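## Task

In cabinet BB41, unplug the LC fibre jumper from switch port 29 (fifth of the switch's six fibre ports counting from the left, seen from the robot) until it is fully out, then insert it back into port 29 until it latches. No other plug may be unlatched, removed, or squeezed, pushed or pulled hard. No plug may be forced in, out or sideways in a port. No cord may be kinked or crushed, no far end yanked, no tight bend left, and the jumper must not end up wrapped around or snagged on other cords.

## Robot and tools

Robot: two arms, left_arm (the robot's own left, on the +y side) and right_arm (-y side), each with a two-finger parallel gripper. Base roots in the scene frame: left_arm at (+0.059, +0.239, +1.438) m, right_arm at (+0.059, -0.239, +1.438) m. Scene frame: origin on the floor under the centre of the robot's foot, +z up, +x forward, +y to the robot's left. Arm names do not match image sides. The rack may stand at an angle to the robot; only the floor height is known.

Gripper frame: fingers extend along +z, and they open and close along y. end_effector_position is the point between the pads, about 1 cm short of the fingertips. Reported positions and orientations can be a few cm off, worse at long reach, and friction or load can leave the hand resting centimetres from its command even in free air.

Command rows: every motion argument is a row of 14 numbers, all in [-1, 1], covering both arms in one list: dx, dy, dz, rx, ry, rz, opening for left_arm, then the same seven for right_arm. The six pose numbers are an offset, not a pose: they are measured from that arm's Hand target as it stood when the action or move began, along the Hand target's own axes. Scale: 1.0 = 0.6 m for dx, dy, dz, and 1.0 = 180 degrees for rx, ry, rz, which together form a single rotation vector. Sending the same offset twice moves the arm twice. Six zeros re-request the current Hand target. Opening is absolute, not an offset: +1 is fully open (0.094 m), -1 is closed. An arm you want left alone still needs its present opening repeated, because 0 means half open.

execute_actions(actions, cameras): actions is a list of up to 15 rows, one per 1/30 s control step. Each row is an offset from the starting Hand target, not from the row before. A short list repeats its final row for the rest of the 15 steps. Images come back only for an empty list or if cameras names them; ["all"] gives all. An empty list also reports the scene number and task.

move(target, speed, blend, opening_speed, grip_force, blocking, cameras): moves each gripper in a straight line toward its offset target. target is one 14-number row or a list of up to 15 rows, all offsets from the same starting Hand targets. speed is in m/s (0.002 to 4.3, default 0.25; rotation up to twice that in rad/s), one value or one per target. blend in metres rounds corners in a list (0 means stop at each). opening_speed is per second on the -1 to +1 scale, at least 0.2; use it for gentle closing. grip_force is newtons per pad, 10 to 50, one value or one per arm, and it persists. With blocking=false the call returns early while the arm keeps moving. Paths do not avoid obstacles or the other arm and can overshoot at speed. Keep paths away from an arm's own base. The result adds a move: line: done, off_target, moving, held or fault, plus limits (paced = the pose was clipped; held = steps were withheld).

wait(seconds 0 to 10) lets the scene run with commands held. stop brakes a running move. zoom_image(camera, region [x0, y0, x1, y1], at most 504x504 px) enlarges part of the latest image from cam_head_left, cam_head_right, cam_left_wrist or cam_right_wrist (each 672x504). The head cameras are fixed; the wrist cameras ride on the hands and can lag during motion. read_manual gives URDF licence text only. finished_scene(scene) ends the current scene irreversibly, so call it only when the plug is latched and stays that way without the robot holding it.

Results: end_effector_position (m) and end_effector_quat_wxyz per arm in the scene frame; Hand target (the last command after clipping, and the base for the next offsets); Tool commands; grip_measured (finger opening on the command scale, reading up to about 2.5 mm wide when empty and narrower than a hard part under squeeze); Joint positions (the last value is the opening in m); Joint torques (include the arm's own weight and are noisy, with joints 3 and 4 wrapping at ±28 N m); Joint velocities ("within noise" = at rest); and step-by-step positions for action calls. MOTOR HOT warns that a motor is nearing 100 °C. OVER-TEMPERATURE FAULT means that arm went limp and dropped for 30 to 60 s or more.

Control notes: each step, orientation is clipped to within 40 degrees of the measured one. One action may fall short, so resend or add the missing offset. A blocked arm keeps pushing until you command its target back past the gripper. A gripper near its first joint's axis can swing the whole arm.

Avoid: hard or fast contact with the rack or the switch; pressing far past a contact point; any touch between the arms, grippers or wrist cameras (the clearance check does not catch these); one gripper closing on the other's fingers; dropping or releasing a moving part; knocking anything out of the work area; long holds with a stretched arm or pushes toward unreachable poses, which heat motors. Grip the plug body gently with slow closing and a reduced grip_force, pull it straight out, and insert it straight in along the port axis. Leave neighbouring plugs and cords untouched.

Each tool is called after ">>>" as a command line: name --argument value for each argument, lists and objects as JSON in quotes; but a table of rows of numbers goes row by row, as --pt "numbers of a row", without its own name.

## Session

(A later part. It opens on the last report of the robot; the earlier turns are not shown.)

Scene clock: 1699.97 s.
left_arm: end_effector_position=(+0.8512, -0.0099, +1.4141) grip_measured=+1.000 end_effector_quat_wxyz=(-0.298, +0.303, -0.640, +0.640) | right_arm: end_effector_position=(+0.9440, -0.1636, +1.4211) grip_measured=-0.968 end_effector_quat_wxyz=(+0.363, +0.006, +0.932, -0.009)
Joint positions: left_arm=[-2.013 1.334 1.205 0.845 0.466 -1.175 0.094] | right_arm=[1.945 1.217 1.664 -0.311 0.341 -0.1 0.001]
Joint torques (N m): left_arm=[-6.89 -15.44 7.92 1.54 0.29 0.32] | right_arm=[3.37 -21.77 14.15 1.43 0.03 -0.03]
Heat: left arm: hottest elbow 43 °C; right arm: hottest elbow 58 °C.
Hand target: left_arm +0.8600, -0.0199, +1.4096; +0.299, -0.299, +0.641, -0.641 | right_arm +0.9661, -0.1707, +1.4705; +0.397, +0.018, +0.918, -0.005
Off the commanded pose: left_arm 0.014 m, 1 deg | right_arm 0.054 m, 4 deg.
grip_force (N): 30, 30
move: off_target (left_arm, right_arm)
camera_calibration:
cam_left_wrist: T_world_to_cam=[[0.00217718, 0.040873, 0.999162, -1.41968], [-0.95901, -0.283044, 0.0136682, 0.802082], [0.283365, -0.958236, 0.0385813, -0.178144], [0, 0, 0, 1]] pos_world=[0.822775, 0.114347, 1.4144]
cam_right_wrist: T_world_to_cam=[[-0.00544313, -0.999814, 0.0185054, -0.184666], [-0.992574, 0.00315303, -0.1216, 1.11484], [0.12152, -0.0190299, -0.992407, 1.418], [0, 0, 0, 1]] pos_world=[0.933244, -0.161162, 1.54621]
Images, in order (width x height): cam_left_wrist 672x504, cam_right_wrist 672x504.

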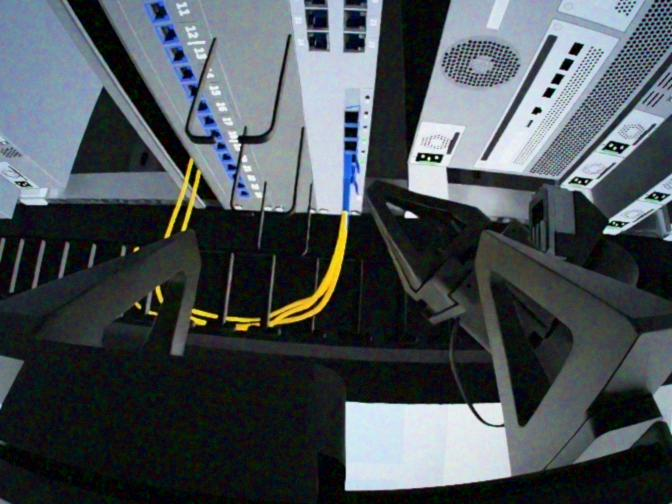

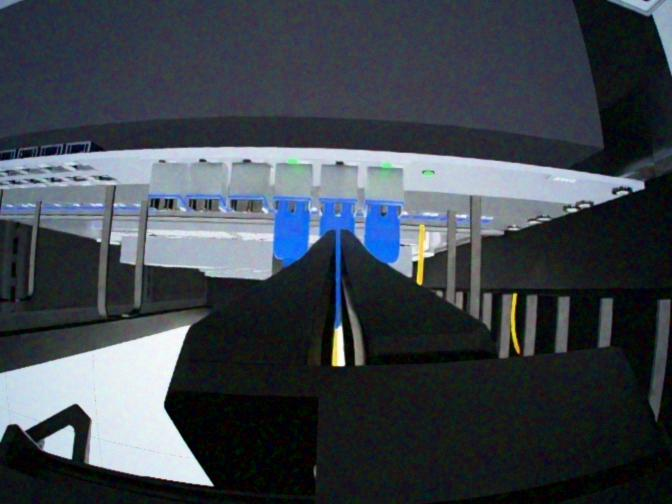

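>>> move --pt "0 0 0 0 0 0 1 0.094 -0.005 0.0285 0 0 0 -0.78" --cameras '["cam_right_wrist","cam_left_wrist"]' --speed 0.05

>>> zoom_image --camera "cam_right_wrist" --region '[260, 130, 420, 290]'

>>> zoom_image --camera "cam_left_wrist" --region '[320, 130, 400, 210]'

Scene clock: 1718.80 s.
left_arm: end_effector_position=(+0.8512, -0.0099, +1.4141) grip_measured=+1.000 end_effector_quat_wxyz=(-0.298, +0.303, -0.640, +0.640) | right_arm: end_effector_position=(+0.9321, -0.1643, +1.3982) grip_measured=-0.782 end_effector_quat_wxyz=(+0.378, +0.008, +0.926, -0.005)
Joint positions: left_arm=[-2.013 1.334 1.205 0.845 0.466 -1.175 0.094] | right_arm=[1.926 1.213 1.573 -0.192 0.313 -0.1 0.01]
Joint torques (N m): left_arm=[-6.89 -15.5 7.91 1.47 0.32 0.3] | right_arm=[1.85 -20.66 9.33 2.39 -0.27 0.03]
Heat: left arm: hottest elbow 43 °C; right arm: hottest elbow 59 °C.
Hand target: left_arm +0.8600, -0.0199, +1.4096; +0.299, -0.299, +0.641, -0.641 | right_arm +0.9399, -0.1723, +1.4178; +0.397, +0.018, +0.918, -0.005
Off the commanded pose: left_arm 0.014 m, 1 deg | right_arm 0.022 m, 3 deg.
grip_force (N): 30, 30
move: off_target (left_arm, right_arm)
camera_calibration:
cam_left_wrist: T_world_to_cam=[[0.00217718, 0.040873, 0.999162, -1.41968], [-0.95901, -0.283044, 0.0136682, 0.802082], [0.283365, -0.958236, 0.0385813, -0.178144], [0, 0, 0, 1]] pos_world=[0.822775, 0.114347, 1.4144]
cam_right_wrist: T_world_to_cam=[[-0.00722355, -0.999929, 0.00944252, -0.170705], [-0.988093, 0.00568611, -0.153754, 1.1415], [0.153689, -0.0104407, -0.988064, 1.36207], [0, 0, 0, 1]] pos_world=[0.917344, -0.162962, 1.52293]
Images, in order (width x height): cam_left_wrist 672x504, cam_right_wrist 672x504.

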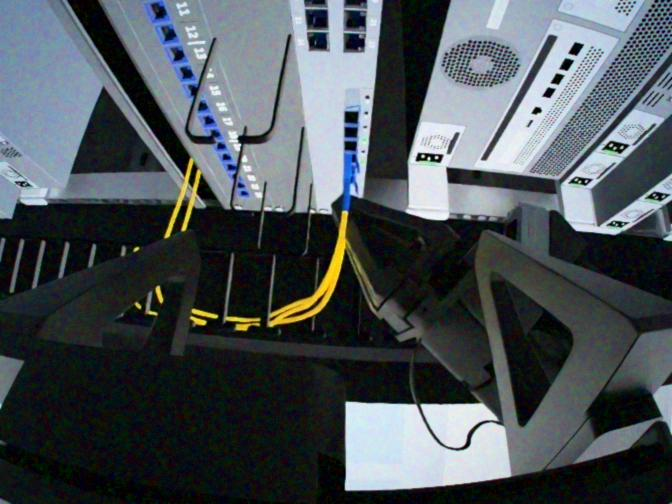

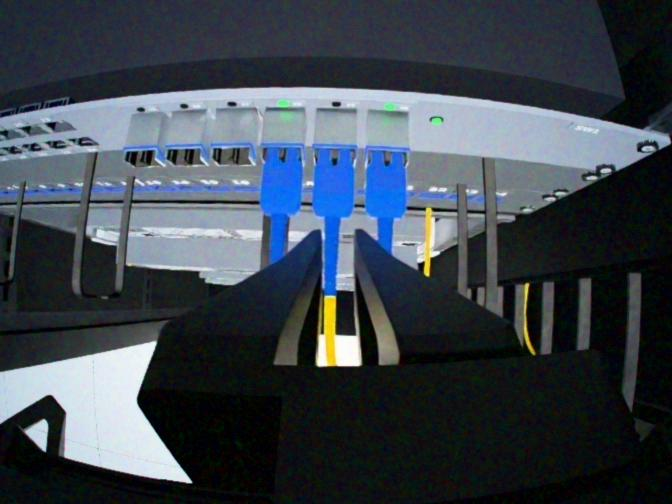

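Scaled by 3.150 from the camera's 672x504 image, which has a finer 960x720 frame.

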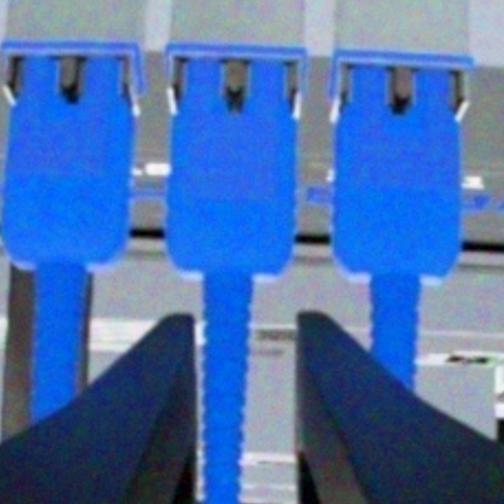

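Scaled by 6.300 from the camera's 672x504 image, which has a finer 960x720 frame.

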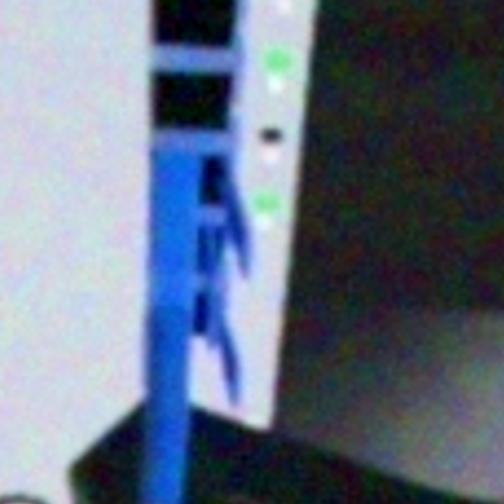

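>>> move --pt "0 0 0 0 0 0 1 -0.018 0.003 -0.014 0 0 0 -0.78" --cameras '["cam_right_wrist","cam_left_wrist"]' --speed 0.04

>>> zoom_image --camera "cam_right_wrist" --region '[260, 130, 420, 290]'

>>> zoom_image --camera "cam_left_wrist" --region '[320, 150, 400, 230]'

Scene clock: 1730.23 s.
left_arm: end_effector_position=(+0.8512, -0.0099, +1.4141) grip_measured=+1.000 end_effector_quat_wxyz=(-0.298, +0.303, -0.640, +0.640) | right_arm: end_effector_position=(+0.9319, -0.1652, +1.3985) grip_measured=-0.782 end_effector_quat_wxyz=(+0.378, +0.009, +0.926, -0.007)
Joint positions: left_arm=[-2.013 1.334 1.205 0.845 0.466 -1.175 0.094] | right_arm=[1.926 1.212 1.573 -0.193 0.317 -0.1 0.01]
Joint torques (N m): left_arm=[-6.65 -15.21 7.95 1.48 0.31 0.3] | right_arm=[2.84 -22.01 10.59 1.43 0.07 0.01]
Heat: left arm: hottest elbow 43 °C; right arm: hottest elbow 56 °C.
Hand target: left_arm +0.8600, -0.0199, +1.4096; +0.299, -0.299, +0.641, -0.641 | right_arm +0.9412, -0.1706, +1.4315; +0.397, +0.018, +0.918, -0.005
Off the commanded pose: left_arm 0.014 m, 1 deg | right_arm 0.035 m, 3 deg.
grip_force (N): 30, 30
move: off_target (left_arm, right_arm)
camera_calibration:
cam_left_wrist: T_world_to_cam=[[0.00217718, 0.040873, 0.999162, -1.41968], [-0.95901, -0.283044, 0.0136682, 0.802082], [0.283365, -0.958236, 0.0385813, -0.178144], [0, 0, 0, 1]] pos_world=[0.822775, 0.114347, 1.4144]
cam_right_wrist: T_world_to_cam=[[-0.0101358, -0.999867, 0.0127533, -0.173469], [-0.988258, 0.00807196, -0.152583, 1.1402], [0.15246, -0.0141501, -0.988208, 1.36301], [0, 0, 0, 1]] pos_world=[0.917247, -0.163363, 1.52313]
Images, in order (width x height): cam_left_wrist 672x504, cam_right_wrist 672x504.

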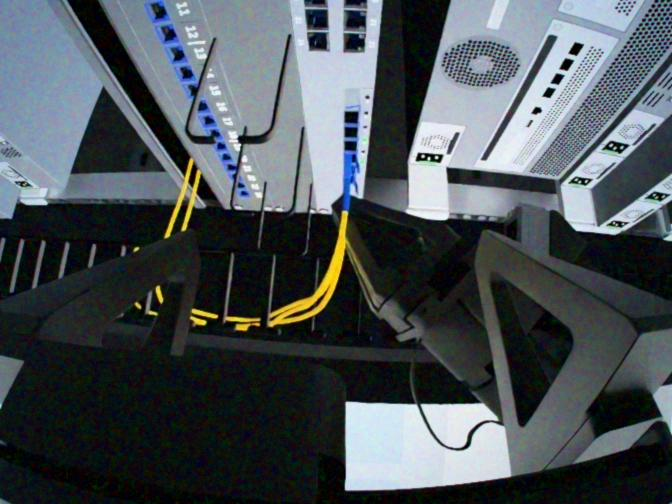

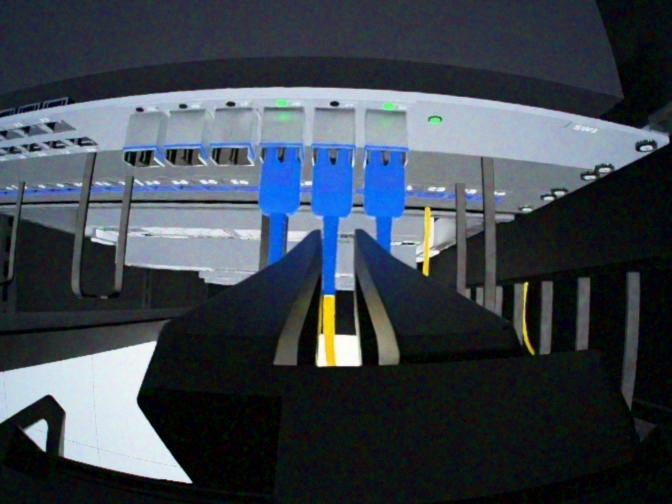

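Scaled by 3.150 from the camera's 672x504 image, which has a finer 960x720 frame.

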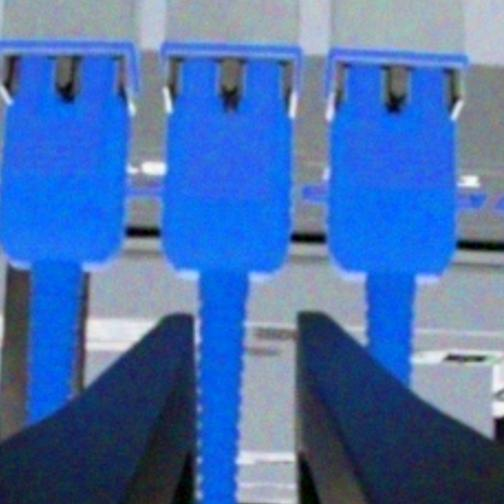

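Scaled by 6.300 from the camera's 672x504 image, which has a finer 960x720 frame.

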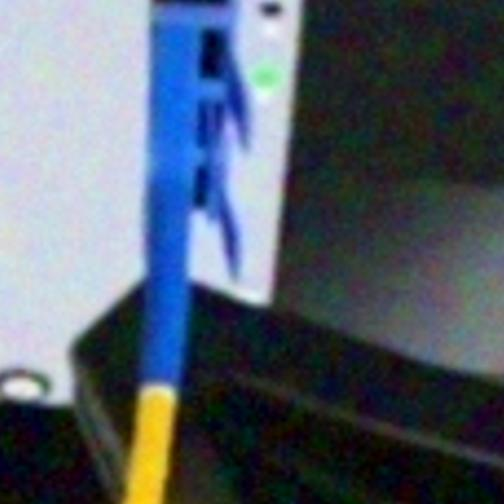

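>>> move --target '[0,0,0,0,0,0,1, 0,0,0,0,0,0,-0.98]' --opening_speed 0.3 --grip_force 30 --cameras '["cam_left_wrist","cam_right_wrist"]'

>>> zoom_image --camera "cam_right_wrist" --region '[260, 130, 420, 290]'

>>> zoom_image --camera "cam_left_wrist" --region '[320, 130, 400, 210]'

Scene clock: 1765.90 s.
left_arm: end_effector_position=(+0.8512, -0.0099, +1.4141) grip_measured=+1.000 end_effector_quat_wxyz=(-0.298, +0.303, -0.640, +0.640) | right_arm: end_effector_position=(+0.9316, -0.1636, +1.3987) grip_measured=-0.912 end_effector_quat_wxyz=(+0.377, +0.009, +0.926, -0.006)
Joint positions: left_arm=[-2.013 1.334 1.205 0.845 0.466 -1.175 0.094] | right_arm=[1.929 1.212 1.573 -0.194 0.318 -0.1 0.004]
Joint torques (N m): left_arm=[-6.65 -15.5 7.95 1.46 0.27 0.28] | right_arm=[2.26 -22.01 10.63 1.43 0.06 0.02]
Heat: left arm: hottest elbow 43 °C; right arm: hottest shoulder 53 °C.
Hand target: left_arm +0.8600, -0.0199, +1.4096; +0.299, -0.299, +0.641, -0.641 | right_arm +0.9411, -0.1708, +1.4313; +0.397, +0.018, +0.918, -0.005
Off the commanded pose: left_arm 0.014 m, 1 deg | right_arm 0.035 m, 3 deg.
grip_force (N): 30, 30
move: off_target (left_arm, right_arm)
camera_calibration:
cam_left_wrist: T_world_to_cam=[[0.00217718, 0.040873, 0.999162, -1.41968], [-0.95901, -0.283044, 0.0136682, 0.802082], [0.283365, -0.958236, 0.0385813, -0.178144], [0, 0, 0, 1]] pos_world=[0.822775, 0.114347, 1.4144]
cam_right_wrist: T_world_to_cam=[[-0.00840364, -0.999908, 0.010692, -0.170629], [-0.988364, 0.00668171, -0.151961, 1.13894], [0.151875, -0.0118446, -0.988329, 1.36435], [0, 0, 0, 1]] pos_world=[0.917046, -0.162063, 1.52333]
Images, in order (width x height): cam_left_wrist 672x504, cam_right_wrist 672x504.

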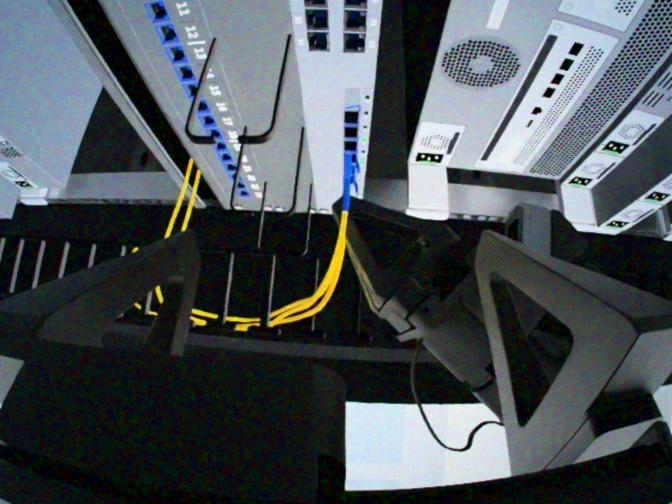

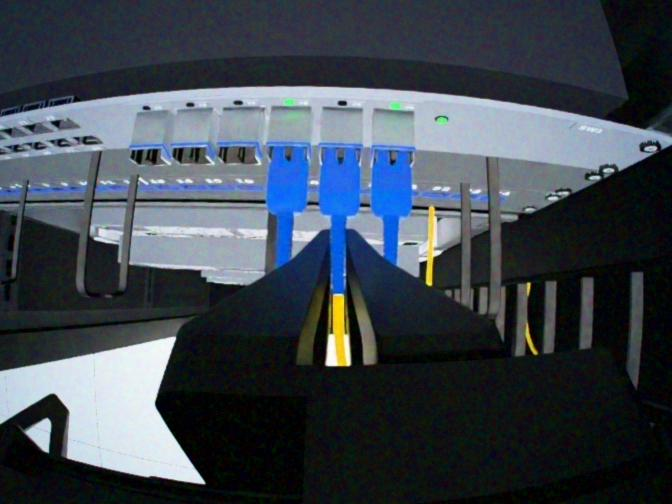

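Scaled by 3.150 from the camera's 672x504 image, which has a finer 960x720 frame.

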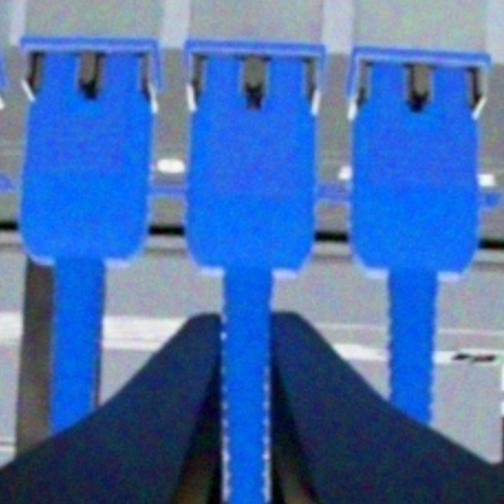

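Scaled by 6.300 from the camera's 672x504 image, which has a finer 960x720 frame.

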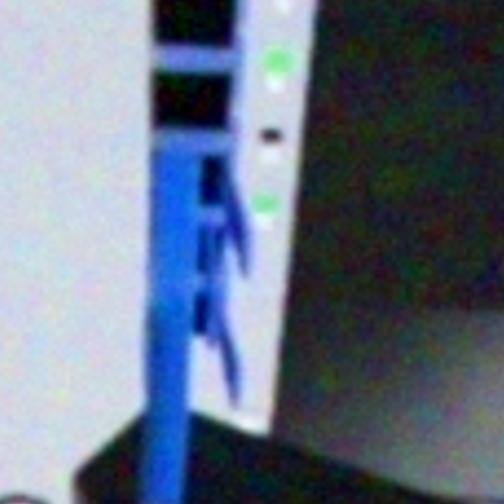

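>>> move --target '[0,0,0,0,0,0,1, 0.0170,0,-0.0183,0,0,0,-0.98]' --speed 0.03

>>> move --target '[0,0,0,0,0,0,1, 0.0114,0,-0.0122,0,0,0,-0.98]' --speed 0.03 --cameras '["cam_left_wrist","cam_right_wrist"]'

>>> zoom_image --camera "cam_left_wrist" --region '[320, 130, 400, 210]'

Scene clock: 1774.43 s.
left_arm: end_effector_position=(+0.8512, -0.0099, +1.4141) grip_measured=+1.000 end_effector_quat_wxyz=(-0.298, +0.303, -0.640, +0.640) | right_arm: end_effector_position=(+0.9303, -0.1633, +1.3986) grip_measured=-0.913 end_effector_quat_wxyz=(+0.385, +0.011, +0.923, -0.005)
Joint positions: left_arm=[-2.013 1.334 1.205 0.845 0.466 -1.175 0.094] | right_arm=[1.929 1.208 1.555 -0.164 0.318 -0.1 0.004]
Joint torques (N m): left_arm=[-6.65 -15.38 7.95 1.55 0.29 0.3] | right_arm=[3.02 -23.82 7.24 1.39 0.3 0.01]
Heat: left arm: hottest elbow 43 °C; right arm: hottest shoulder 53 °C.
Hand target: left_arm +0.8600, -0.0199, +1.4096; +0.299, -0.299, +0.641, -0.641 | right_arm +0.9261, -0.1701, +1.4314; +0.397, +0.018, +0.918, -0.005
Off the commanded pose: left_arm 0.014 m, 1 deg | right_arm 0.034 m, 2 deg.
grip_force (N): 30, 30
move: off_target (left_arm, right_arm)

Scene clock: 1775.33 s.
left_arm: end_effector_position=(+0.8512, -0.0099, +1.4141) grip_measured=+1.000 end_effector_quat_wxyz=(-0.298, +0.303, -0.640, +0.640) | right_arm: end_effector_position=(+0.9286, -0.1633, +1.3977) grip_measured=-0.913 end_effector_quat_wxyz=(+0.392, +0.014, +0.920, -0.005)
Joint positions: left_arm=[-2.013 1.334 1.205 0.845 0.466 -1.175 0.094] | right_arm=[1.929 1.204 1.535 -0.13 0.318 -0.1 0.004]
Joint torques (N m): left_arm=[-7 -15.56 7.94 1.39 0.29 0.3] | right_arm=[3.25 -24.41 5.89 0.7 0.46 0]
Heat: left arm: hottest elbow 43 °C; right arm: hottest shoulder 53 °C.
Hand target: left_arm +0.8600, -0.0199, +1.4096; +0.299, -0.299, +0.641, -0.641 | right_arm +0.9163, -0.1699, +1.4316; +0.397, +0.018, +0.918, -0.005
Off the commanded pose: left_arm 0.014 m, 1 deg | right_arm 0.037 m, 1 deg.
grip_force (N): 30, 30
move: off_target (left_arm, right_arm)
camera_calibration:
cam_left_wrist: T_world_to_cam=[[0.00217718, 0.040873, 0.999162, -1.41968], [-0.95901, -0.283044, 0.0136682, 0.802082], [0.283365, -0.958236, 0.0385813, -0.178144], [0, 0, 0, 1]] pos_world=[0.822775, 0.114347, 1.4144]
cam_right_wrist: T_world_to_cam=[[-0.0180546, -0.999824, 0.0051504, -0.153646], [-0.982768, 0.0167983, -0.18408, 1.17714], [0.183961, -0.00838513, -0.982898, 1.32706], [0, 0, 0, 1]] pos_world=[0.909954, -0.162265, 1.52184]
Images, in order (width x height): cam_left_wrist 672x504, cam_right_wrist 672x504.

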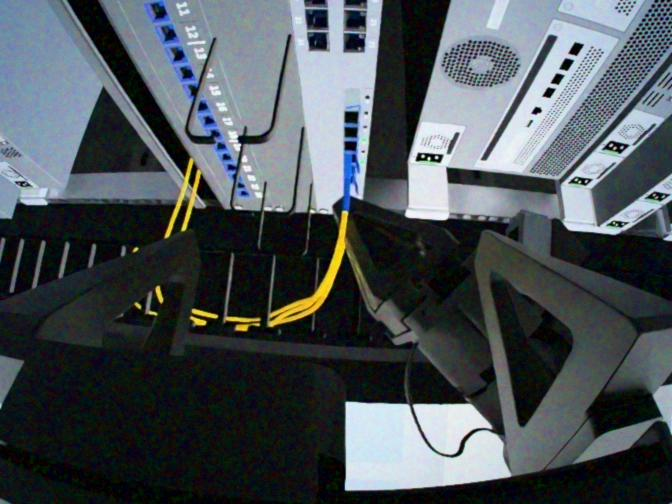

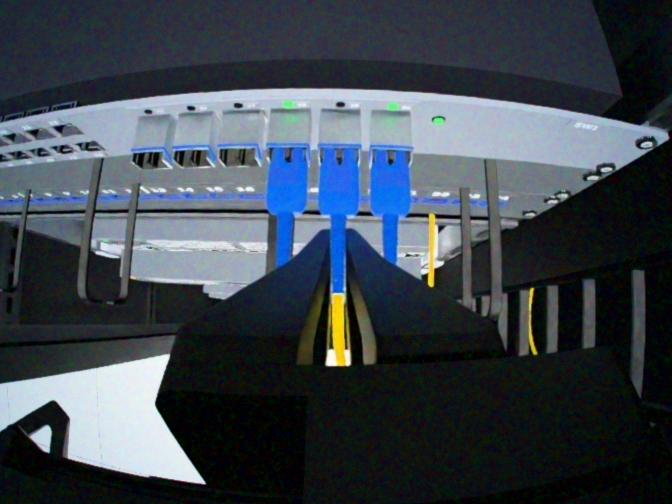

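Scaled by 6.300 from the camera's 672x504 image, which has a finer 960x720 frame.

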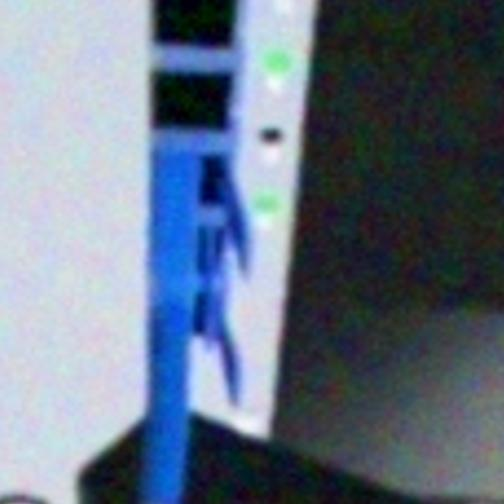

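>>> move --target '[0,0,0,0,0,0,1, 0.0114,0,-0.0122,0,0,0,-0.98]' --speed 0.03

>>> move --target '[0,0,0,0,0,0,1, 0.0114,0,-0.0122,0,0,0,-0.98]' --speed 0.03 --cameras '["cam_left_wrist","cam_right_wrist"]'

>>> zoom_image --camera "cam_right_wrist" --region '[260, 130, 420, 290]'

Scene clock: 1787.80 s.
left_arm: end_effector_position=(+0.8512, -0.0099, +1.4141) grip_measured=+1.000 end_effector_quat_wxyz=(-0.298, +0.303, -0.640, +0.640) | right_arm: end_effector_position=(+0.9218, -0.1630, +1.4000) grip_measured=-0.921 end_effector_quat_wxyz=(+0.396, +0.015, +0.918, -0.003)
Joint positions: left_arm=[-2.013 1.334 1.205 0.845 0.466 -1.175 0.094] | right_arm=[1.933 1.185 1.503 -0.108 0.318 -0.1 0.004]
Joint torques (N m): left_arm=[-6.65 -15.56 7.99 1.46 0.3 0.26] | right_arm=[3.55 -24.53 5.26 0.68 0.64 -0.02]
Heat: left arm: hottest elbow 43 °C; right arm: hottest shoulder 52 °C.
Hand target: left_arm +0.8600, -0.0199, +1.4096; +0.299, -0.299, +0.641, -0.641 | right_arm +0.9061, -0.1694, +1.4314; +0.397, +0.018, +0.918, -0.005
Off the commanded pose: left_arm 0.014 m, 1 deg | right_arm 0.036 m, 0 deg.
grip_force (N): 30, 30
move: off_target (left_arm, right_arm)

Scene clock: 1788.63 s.
left_arm: end_effector_position=(+0.8512, -0.0099, +1.4141) grip_measured=+1.000 end_effector_quat_wxyz=(-0.298, +0.303, -0.640, +0.640) | right_arm: end_effector_position=(+0.9105, -0.1640, +1.4066) grip_measured=-0.956 end_effector_quat_wxyz=(+0.398, +0.016, +0.917, -0.003)
Joint positions: left_arm=[-2.013 1.334 1.205 0.845 0.466 -1.175 0.094] | right_arm=[1.94 1.152 1.461 -0.095 0.325 -0.1 0.002]
Joint torques (N m): left_arm=[-6.77 -15.74 8.02 1.39 0.3 0.27] | right_arm=[3.25 -23.12 5.64 0.68 0.56 -0.06]
Heat: left arm: hottest elbow 43 °C; right arm: hottest shoulder 52 °C.
Hand target: left_arm +0.8600, -0.0199, +1.4096; +0.299, -0.299, +0.641, -0.641 | right_arm +0.8961, -0.1689, +1.4314; +0.397, +0.018, +0.918, -0.005
Off the commanded pose: left_arm 0.014 m, 1 deg | right_arm 0.029 m, 0 deg.
grip_force (N): 30, 30
move: off_target (left_arm, right_arm)
camera_calibration:
cam_left_wrist: T_world_to_cam=[[0.00217718, 0.040873, 0.999162, -1.41968], [-0.95901, -0.283044, 0.0136682, 0.802082], [0.283365, -0.958236, 0.0385813, -0.178144], [0, 0, 0, 1]] pos_world=[0.822775, 0.114347, 1.4144]
cam_right_wrist: T_world_to_cam=[[-0.0210636, -0.999778, -0.000320776, -0.144283], [-0.980511, 0.0207204, -0.195368, 1.17549], [0.195331, -0.00380064, -0.98073, 1.3264], [0, 0, 0, 1]] pos_world=[0.890457, -0.163566, 1.53045]
Images, in order (width x height): cam_left_wrist 672x504, cam_right_wrist 672x504.

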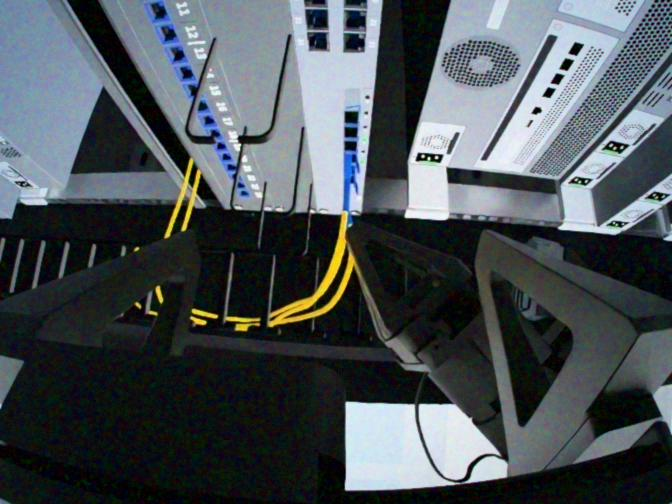

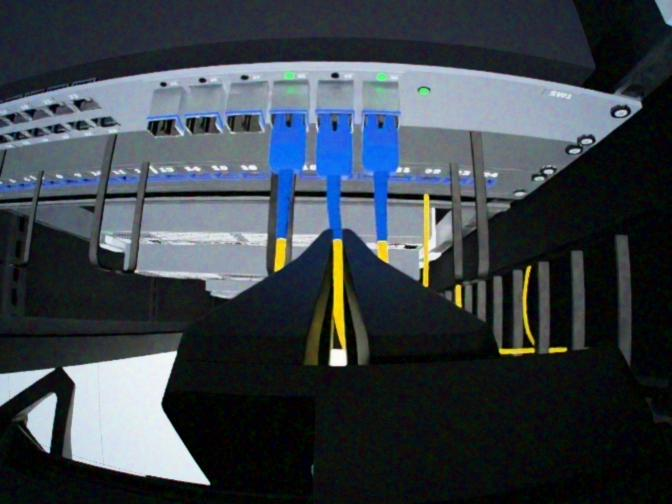

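Scaled by 3.150 from the camera's 672x504 image, which has a finer 960x720 frame.

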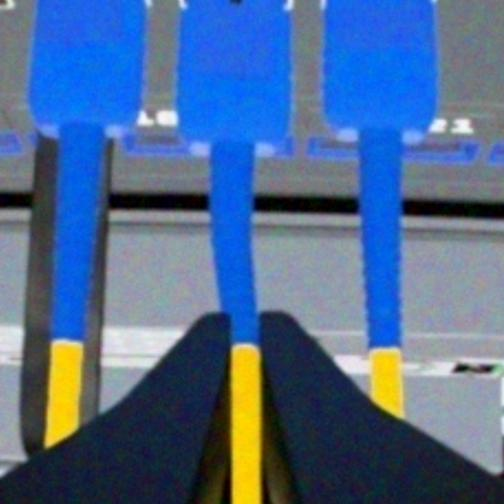

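>>> zoom_image --camera "cam_right_wrist" --region '[240, 50, 420, 200]'

>>> zoom_image --camera "cam_left_wrist" --region '[320, 150, 400, 230]'

Scaled by 2.800 from the camera's 672x504 image, which has a finer 960x720 frame.

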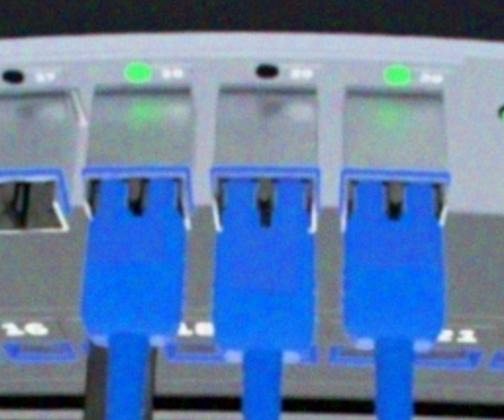

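Scaled by 6.300 from the camera's 672x504 image, which has a finer 960x720 frame.

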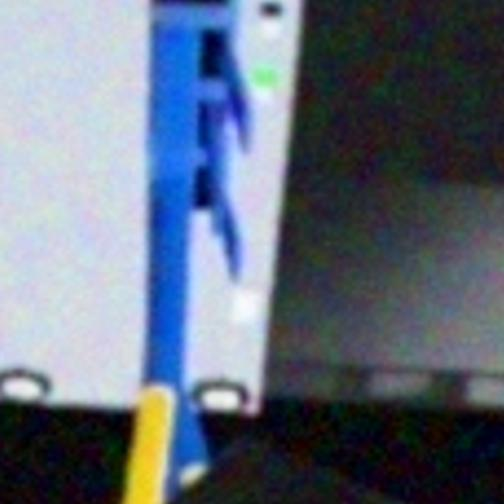

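>>> move --target '[0,0,0,0,0,0,1, 0,0,0,0,0,0,-0.78]' --opening_speed 0.3 --grip_force 50

>>> move --target '[0,0,0,0,0,0,1, -0.0228,0,0.0244,0,0,0,-0.78]' --speed 0.04 --cameras '["cam_left_wrist","cam_right_wrist"]'

>>> zoom_image --camera "cam_right_wrist" --region '[260, 130, 420, 290]'

>>> zoom_image --camera "cam_left_wrist" --region '[320, 150, 400, 230]'

Scene clock: 1821.20 s.
left_arm: end_effector_position=(+0.8512, -0.0099, +1.4141) grip_measured=+1.000 end_effector_quat_wxyz=(-0.298, +0.303, -0.640, +0.640) | right_arm: end_effector_position=(+0.8925, -0.1678, +1.4108) grip_measured=-0.783 end_effector_quat_wxyz=(+0.386, +0.015, +0.922, -0.008)
Joint positions: left_arm=[-2.013 1.334 1.205 0.845 0.466 -1.175 0.094] | right_arm=[1.945 1.11 1.414 -0.117 0.341 -0.1 0.01]
Joint torques (N m): left_arm=[-6.89 -15.74 7.95 1.39 0.27 0.29] | right_arm=[2.96 -19.37 9.21 1.55 0.03 -0.04]
Heat: left arm: hottest elbow 43 °C; right arm: hottest shoulder 53 °C.
Hand target: left_arm +0.8600, -0.0199, +1.4096; +0.299, -0.299, +0.641, -0.641 | right_arm +0.8962, -0.1691, +1.4316; +0.397, +0.018, +0.918, -0.005
Off the commanded pose: left_arm 0.014 m, 1 deg | right_arm 0.021 m, 1 deg.
move: off_target (left_arm, right_arm)

Scene clock: 1822.50 s.
left_arm: end_effector_position=(+0.8512, -0.0099, +1.4141) grip_measured=+1.000 end_effector_quat_wxyz=(-0.298, +0.303, -0.640, +0.640) | right_arm: end_effector_position=(+0.8965, -0.1673, +1.4123) grip_measured=-0.782 end_effector_quat_wxyz=(+0.380, +0.012, +0.925, -0.007)
Joint positions: left_arm=[-2.013 1.334 1.205 0.845 0.466 -1.175 0.094] | right_arm=[1.945 1.117 1.439 -0.148 0.339 -0.1 0.01]
Joint torques (N m): left_arm=[-6.89 -15.74 7.95 1.55 0.31 0.28] | right_arm=[1.85 -17.85 13.31 1.46 -0.29 -0.04]
Heat: left arm: hottest elbow 43 °C; right arm: hottest shoulder 53 °C.
Hand target: left_arm +0.8600, -0.0199, +1.4096; +0.299, -0.299, +0.641, -0.641 | right_arm +0.9162, -0.1698, +1.4315; +0.397, +0.018, +0.918, -0.005
Off the commanded pose: left_arm 0.014 m, 1 deg | right_arm 0.028 m, 2 deg.
move: off_target (left_arm, right_arm)
camera_calibration:
cam_left_wrist: T_world_to_cam=[[0.00217718, 0.040873, 0.999162, -1.41968], [-0.95901, -0.283044, 0.0136682, 0.802082], [0.283365, -0.958236, 0.0385813, -0.178144], [0, 0, 0, 1]] pos_world=[0.822775, 0.114347, 1.4144]
cam_right_wrist: T_world_to_cam=[[-0.0158233, -0.999813, 0.0111225, -0.168784], [-0.98744, 0.0138766, -0.157386, 1.11437], [0.157203, -0.0134732, -0.987474, 1.37691], [0, 0, 0, 1]] pos_world=[0.881253, -0.165665, 1.53693]
Images, in order (width x height): cam_left_wrist 672x504, cam_right_wrist 672x504.

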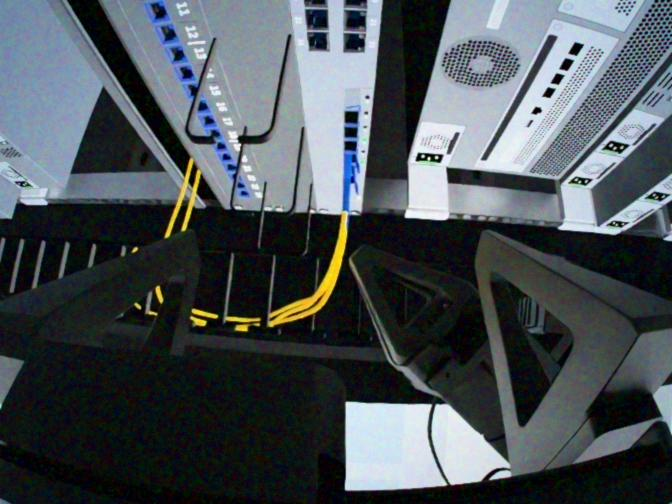

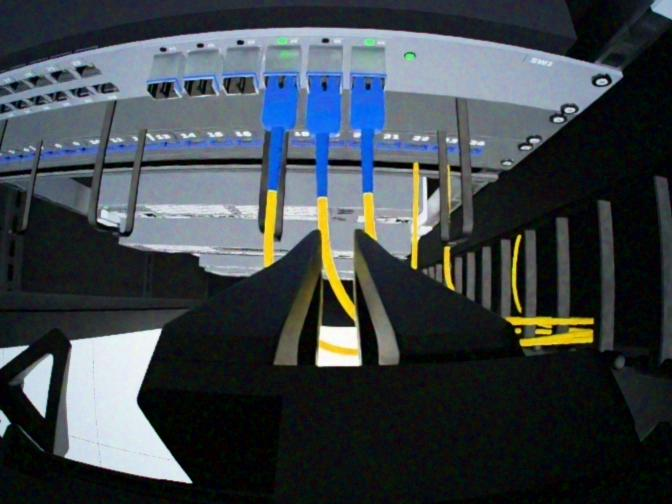

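Scaled by 3.150 from the camera's 672x504 image, which has a finer 960x720 frame.

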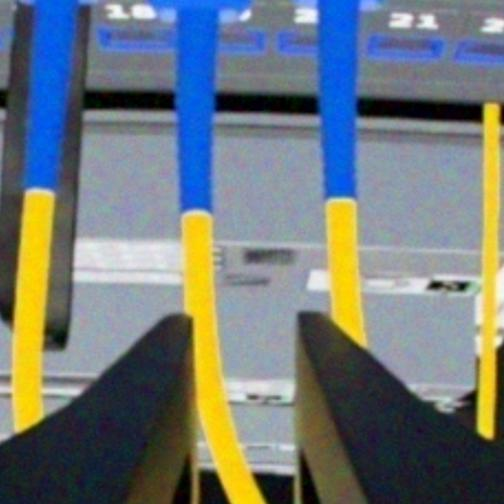

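Scaled by 6.300 from the camera's 672x504 image, which has a finer 960x720 frame.

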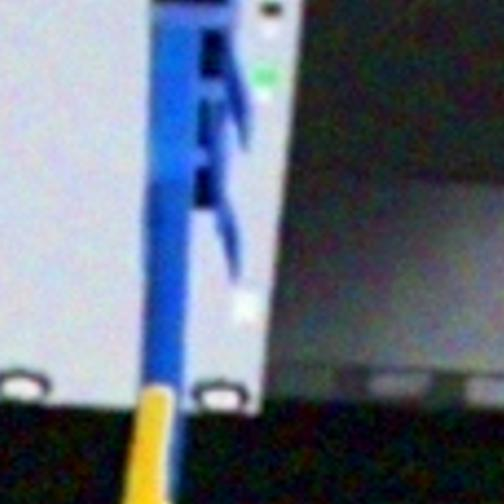

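>>> move --pt "0 0 0 0 0 0 1 0 0.008 0 -0.009 0 0 -0.78" --pt "0 0 0 0 0 0 1 -0.0114 0.008 0.0122 -0.009 0 0 -0.78" --speed 0.04 --cameras '["cam_right_wrist"]'

>>> zoom_image --camera "cam_right_wrist" --region '[260, 130, 420, 290]'

Scene clock: 1839.53 s.
left_arm: end_effector_position=(+0.8512, -0.0099, +1.4141) grip_measured=+1.000 end_effector_quat_wxyz=(-0.298, +0.303, -0.640, +0.640) | right_arm: end_effector_position=(+0.9059, -0.1602, +1.4126) grip_measured=-0.782 end_effector_quat_wxyz=(+0.380, +0.005, +0.925, +0.008)
Joint positions: left_arm=[-2.013 1.334 1.205 0.845 0.466 -1.175 0.094] | right_arm=[1.945 1.137 1.476 -0.169 0.306 -0.1 0.01]
Joint torques (N m): left_arm=[-6.77 -15.68 7.95 1.35 0.28 0.28] | right_arm=[1.79 -17.55 13.53 1.4 -0.32 0]
Heat: left arm: hottest elbow 43 °C; right arm: hottest shoulder 52 °C.
Hand target: left_arm +0.8600, -0.0199, +1.4096; +0.299, -0.299, +0.641, -0.641 | right_arm +0.9264, -0.1654, +1.4315; +0.397, +0.012, +0.918, +0.008
Off the commanded pose: left_arm 0.014 m, 1 deg | right_arm 0.028 m, 2 deg.
move: off_target (left_arm, right_arm)
camera_calibration:
cam_right_wrist: T_world_to_cam=[[0.00848223, -0.999894, -0.0118232, -0.151123], [-0.987494, -0.00651445, -0.15752, 1.12057], [0.157426, 0.0130115, -0.987445, 1.37975], [0, 0, 0, 1]] pos_world=[0.890628, -0.16176, 1.53715]
Images, in order (width x height): cam_right_wrist 672x504.

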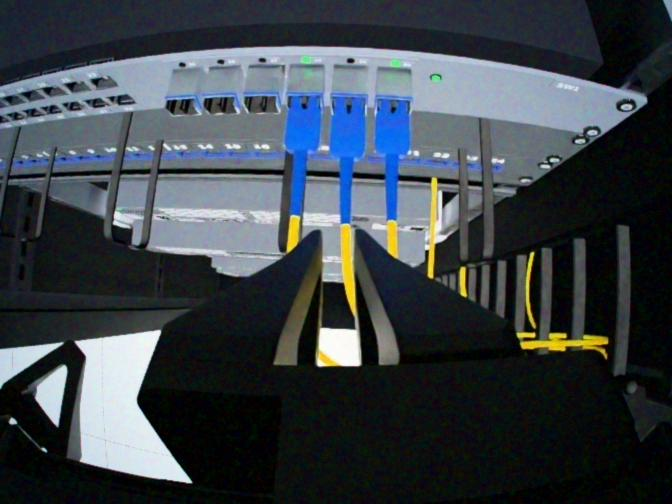

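Scaled by 3.150 from the camera's 672x504 image, which has a finer 960x720 frame.

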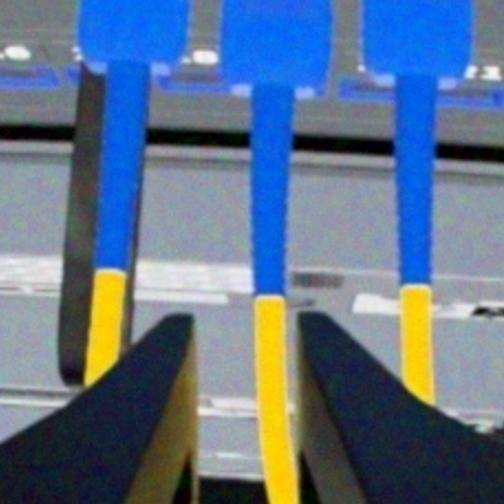

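>>> move --pt "0 0 0 0 0 0 1 0 -0.006 0 0.008 0 0 -0.78" --pt "0 0 0 0 0 0 1 0.001 -0.006 0.0283 0.008 0 0 -0.78" --speed 0.04 --cameras '["cam_right_wrist","cam_left_wrist"]'

>>> zoom_image --camera "cam_right_wrist" --region '[260, 130, 420, 290]'

>>> zoom_image --camera "cam_left_wrist" --region '[320, 150, 400, 230]'

Scene clock: 1850.53 s.
left_arm: end_effector_position=(+0.8512, -0.0099, +1.4141) grip_measured=+1.000 end_effector_quat_wxyz=(-0.298, +0.303, -0.640, +0.640) | right_arm: end_effector_position=(+0.9166, -0.1621, +1.3982) grip_measured=-0.782 end_effector_quat_wxyz=(+0.376, +0.008, +0.926, -0.003)
Joint positions: left_arm=[-2.013 1.334 1.205 0.845 0.466 -1.175 0.094] | right_arm=[1.935 1.182 1.515 -0.169 0.319 -0.1 0.01]
Joint torques (N m): left_arm=[-7.06 -15.56 7.97 1.36 0.32 0.28] | right_arm=[1.26 -18.61 13.39 1.55 -0.28 0.01]
Heat: left arm: hottest elbow 43 °C; right arm: hottest shoulder 52 °C.
Hand target: left_arm +0.8600, -0.0199, +1.4096; +0.299, -0.299, +0.641, -0.641 | right_arm +0.9383, -0.1688, +1.4193; +0.397, +0.017, +0.918, -0.003
Off the commanded pose: left_arm 0.014 m, 1 deg | right_arm 0.031 m, 3 deg.
move: off_target (left_arm, right_arm)
camera_calibration:
cam_left_wrist: T_world_to_cam=[[0.00217718, 0.040873, 0.999162, -1.41968], [-0.95901, -0.283044, 0.0136682, 0.802082], [0.283365, -0.958236, 0.0385813, -0.178144], [0, 0, 0, 1]] pos_world=[0.822775, 0.114347, 1.4144]
cam_right_wrist: T_world_to_cam=[[-0.00482623, -0.999967, 0.00648249, -0.166674], [-0.988673, 0.00379908, -0.150035, 1.12123], [0.150006, -0.00713317, -0.988659, 1.36916], [0, 0, 0, 1]] pos_world=[0.902342, -0.161162, 1.52293]
Images, in order (width x height): cam_left_wrist 672x504, cam_right_wrist 672x504.

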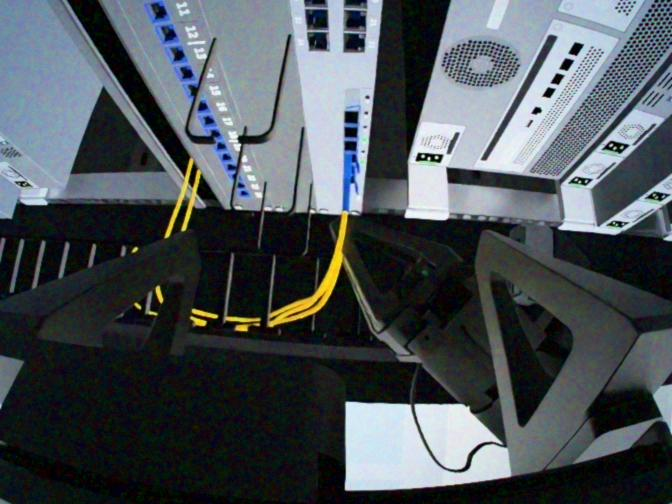

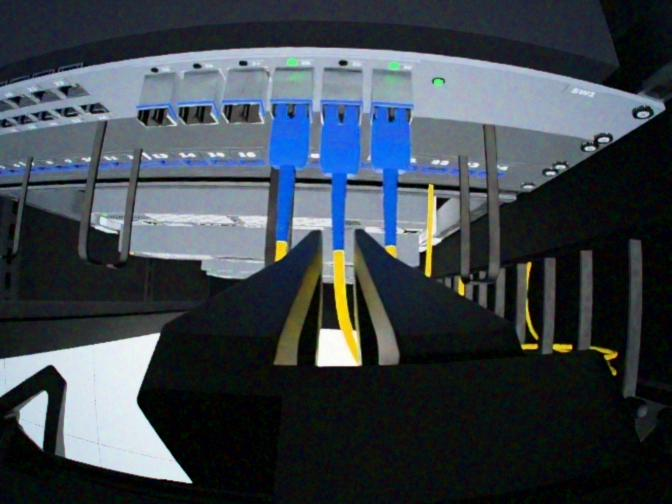

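Scaled by 3.150 from the camera's 672x504 image, which has a finer 960x720 frame.

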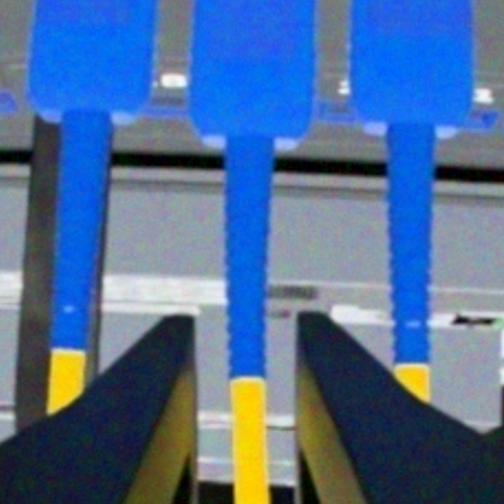

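Scaled by 6.300 from the camera's 672x504 image, which has a finer 960x720 frame.

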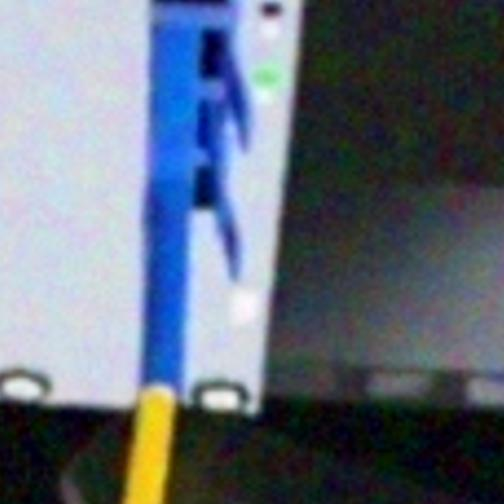

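>>> move --target '[0,0,0,0,0,0,1, -0.0182,0,0.0195,0,0,0,-0.78]' --speed 0.04 --cameras '["cam_right_wrist","cam_left_wrist"]'

>>> zoom_image --camera "cam_right_wrist" --region '[260, 130, 420, 290]'

>>> zoom_image --camera "cam_left_wrist" --region '[320, 150, 400, 230]'

Scene clock: 1861.23 s.
left_arm: end_effector_position=(+0.8512, -0.0099, +1.4141) grip_measured=+1.000 end_effector_quat_wxyz=(-0.298, +0.303, -0.640, +0.640) | right_arm: end_effector_position=(+0.9335, -0.1629, +1.3991) grip_measured=-0.782 end_effector_quat_wxyz=(+0.379, +0.008, +0.926, -0.003)
Joint positions: left_arm=[-2.013 1.334 1.205 0.845 0.466 -1.175 0.094] | right_arm=[1.928 1.215 1.578 -0.194 0.312 -0.1 0.01]
Joint torques (N m): left_arm=[-6.59 -15.33 8.01 1.35 0.3 0.25] | right_arm=[1.79 -18.84 13.79 1.46 -0.25 0.01]
Heat: left arm: hottest elbow 43 °C; right arm: hottest elbow 55 °C.
Hand target: left_arm +0.8600, -0.0199, +1.4096; +0.299, -0.299, +0.641, -0.641 | right_arm +0.9542, -0.1694, +1.4193; +0.397, +0.017, +0.918, -0.003
Off the commanded pose: left_arm 0.014 m, 1 deg | right_arm 0.030 m, 3 deg.
move: off_target (left_arm, right_arm)
camera_calibration:
cam_left_wrist: T_world_to_cam=[[0.00217718, 0.040873, 0.999162, -1.41968], [-0.95901, -0.283044, 0.0136682, 0.802082], [0.283365, -0.958236, 0.0385813, -0.178144], [0, 0, 0, 1]] pos_world=[0.822775, 0.114347, 1.4144]
cam_right_wrist: T_world_to_cam=[[-0.0055399, -0.99996, 0.00696272, -0.167476], [-0.987962, 0.0043967, -0.154635, 1.14392], [0.154598, -0.00773556, -0.987947, 1.36209], [0, 0, 0, 1]] pos_world=[0.918642, -0.161962, 1.52373]
Images, in order (width x height): cam_left_wrist 672x504, cam_right_wrist 672x504.

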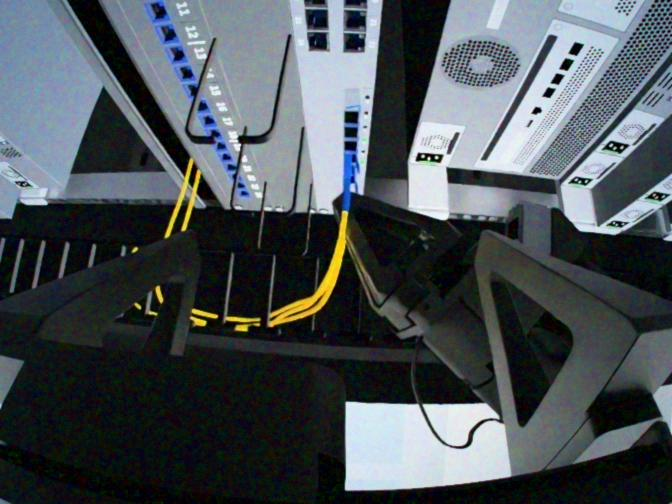

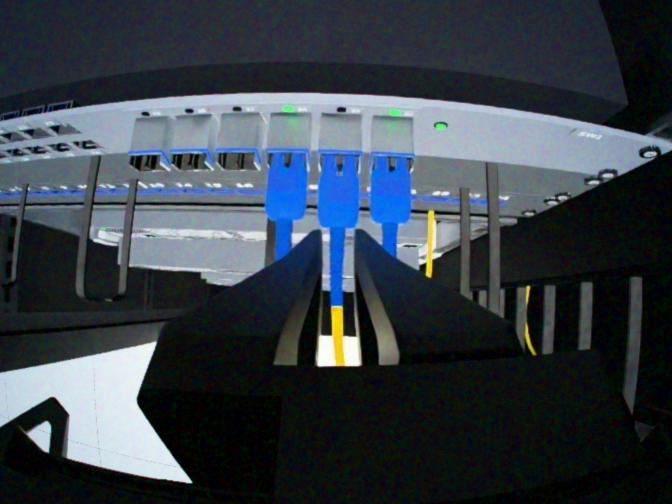

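Scaled by 3.150 from the camera's 672x504 image, which has a finer 960x720 frame.

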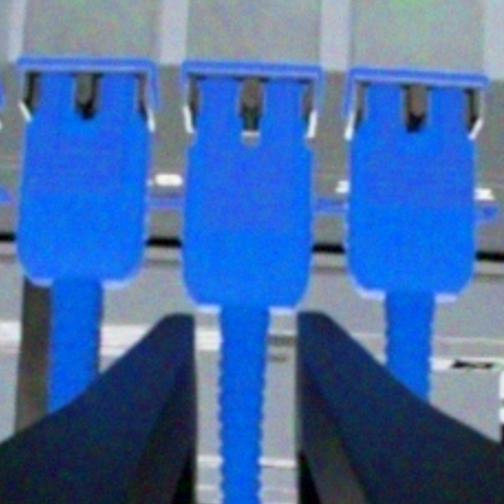

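Scaled by 6.300 from the camera's 672x504 image, which has a finer 960x720 frame.

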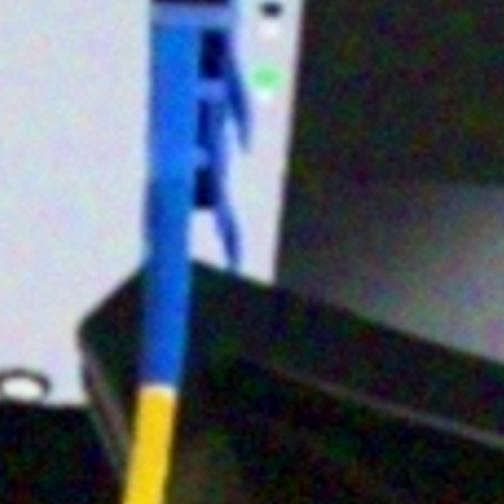

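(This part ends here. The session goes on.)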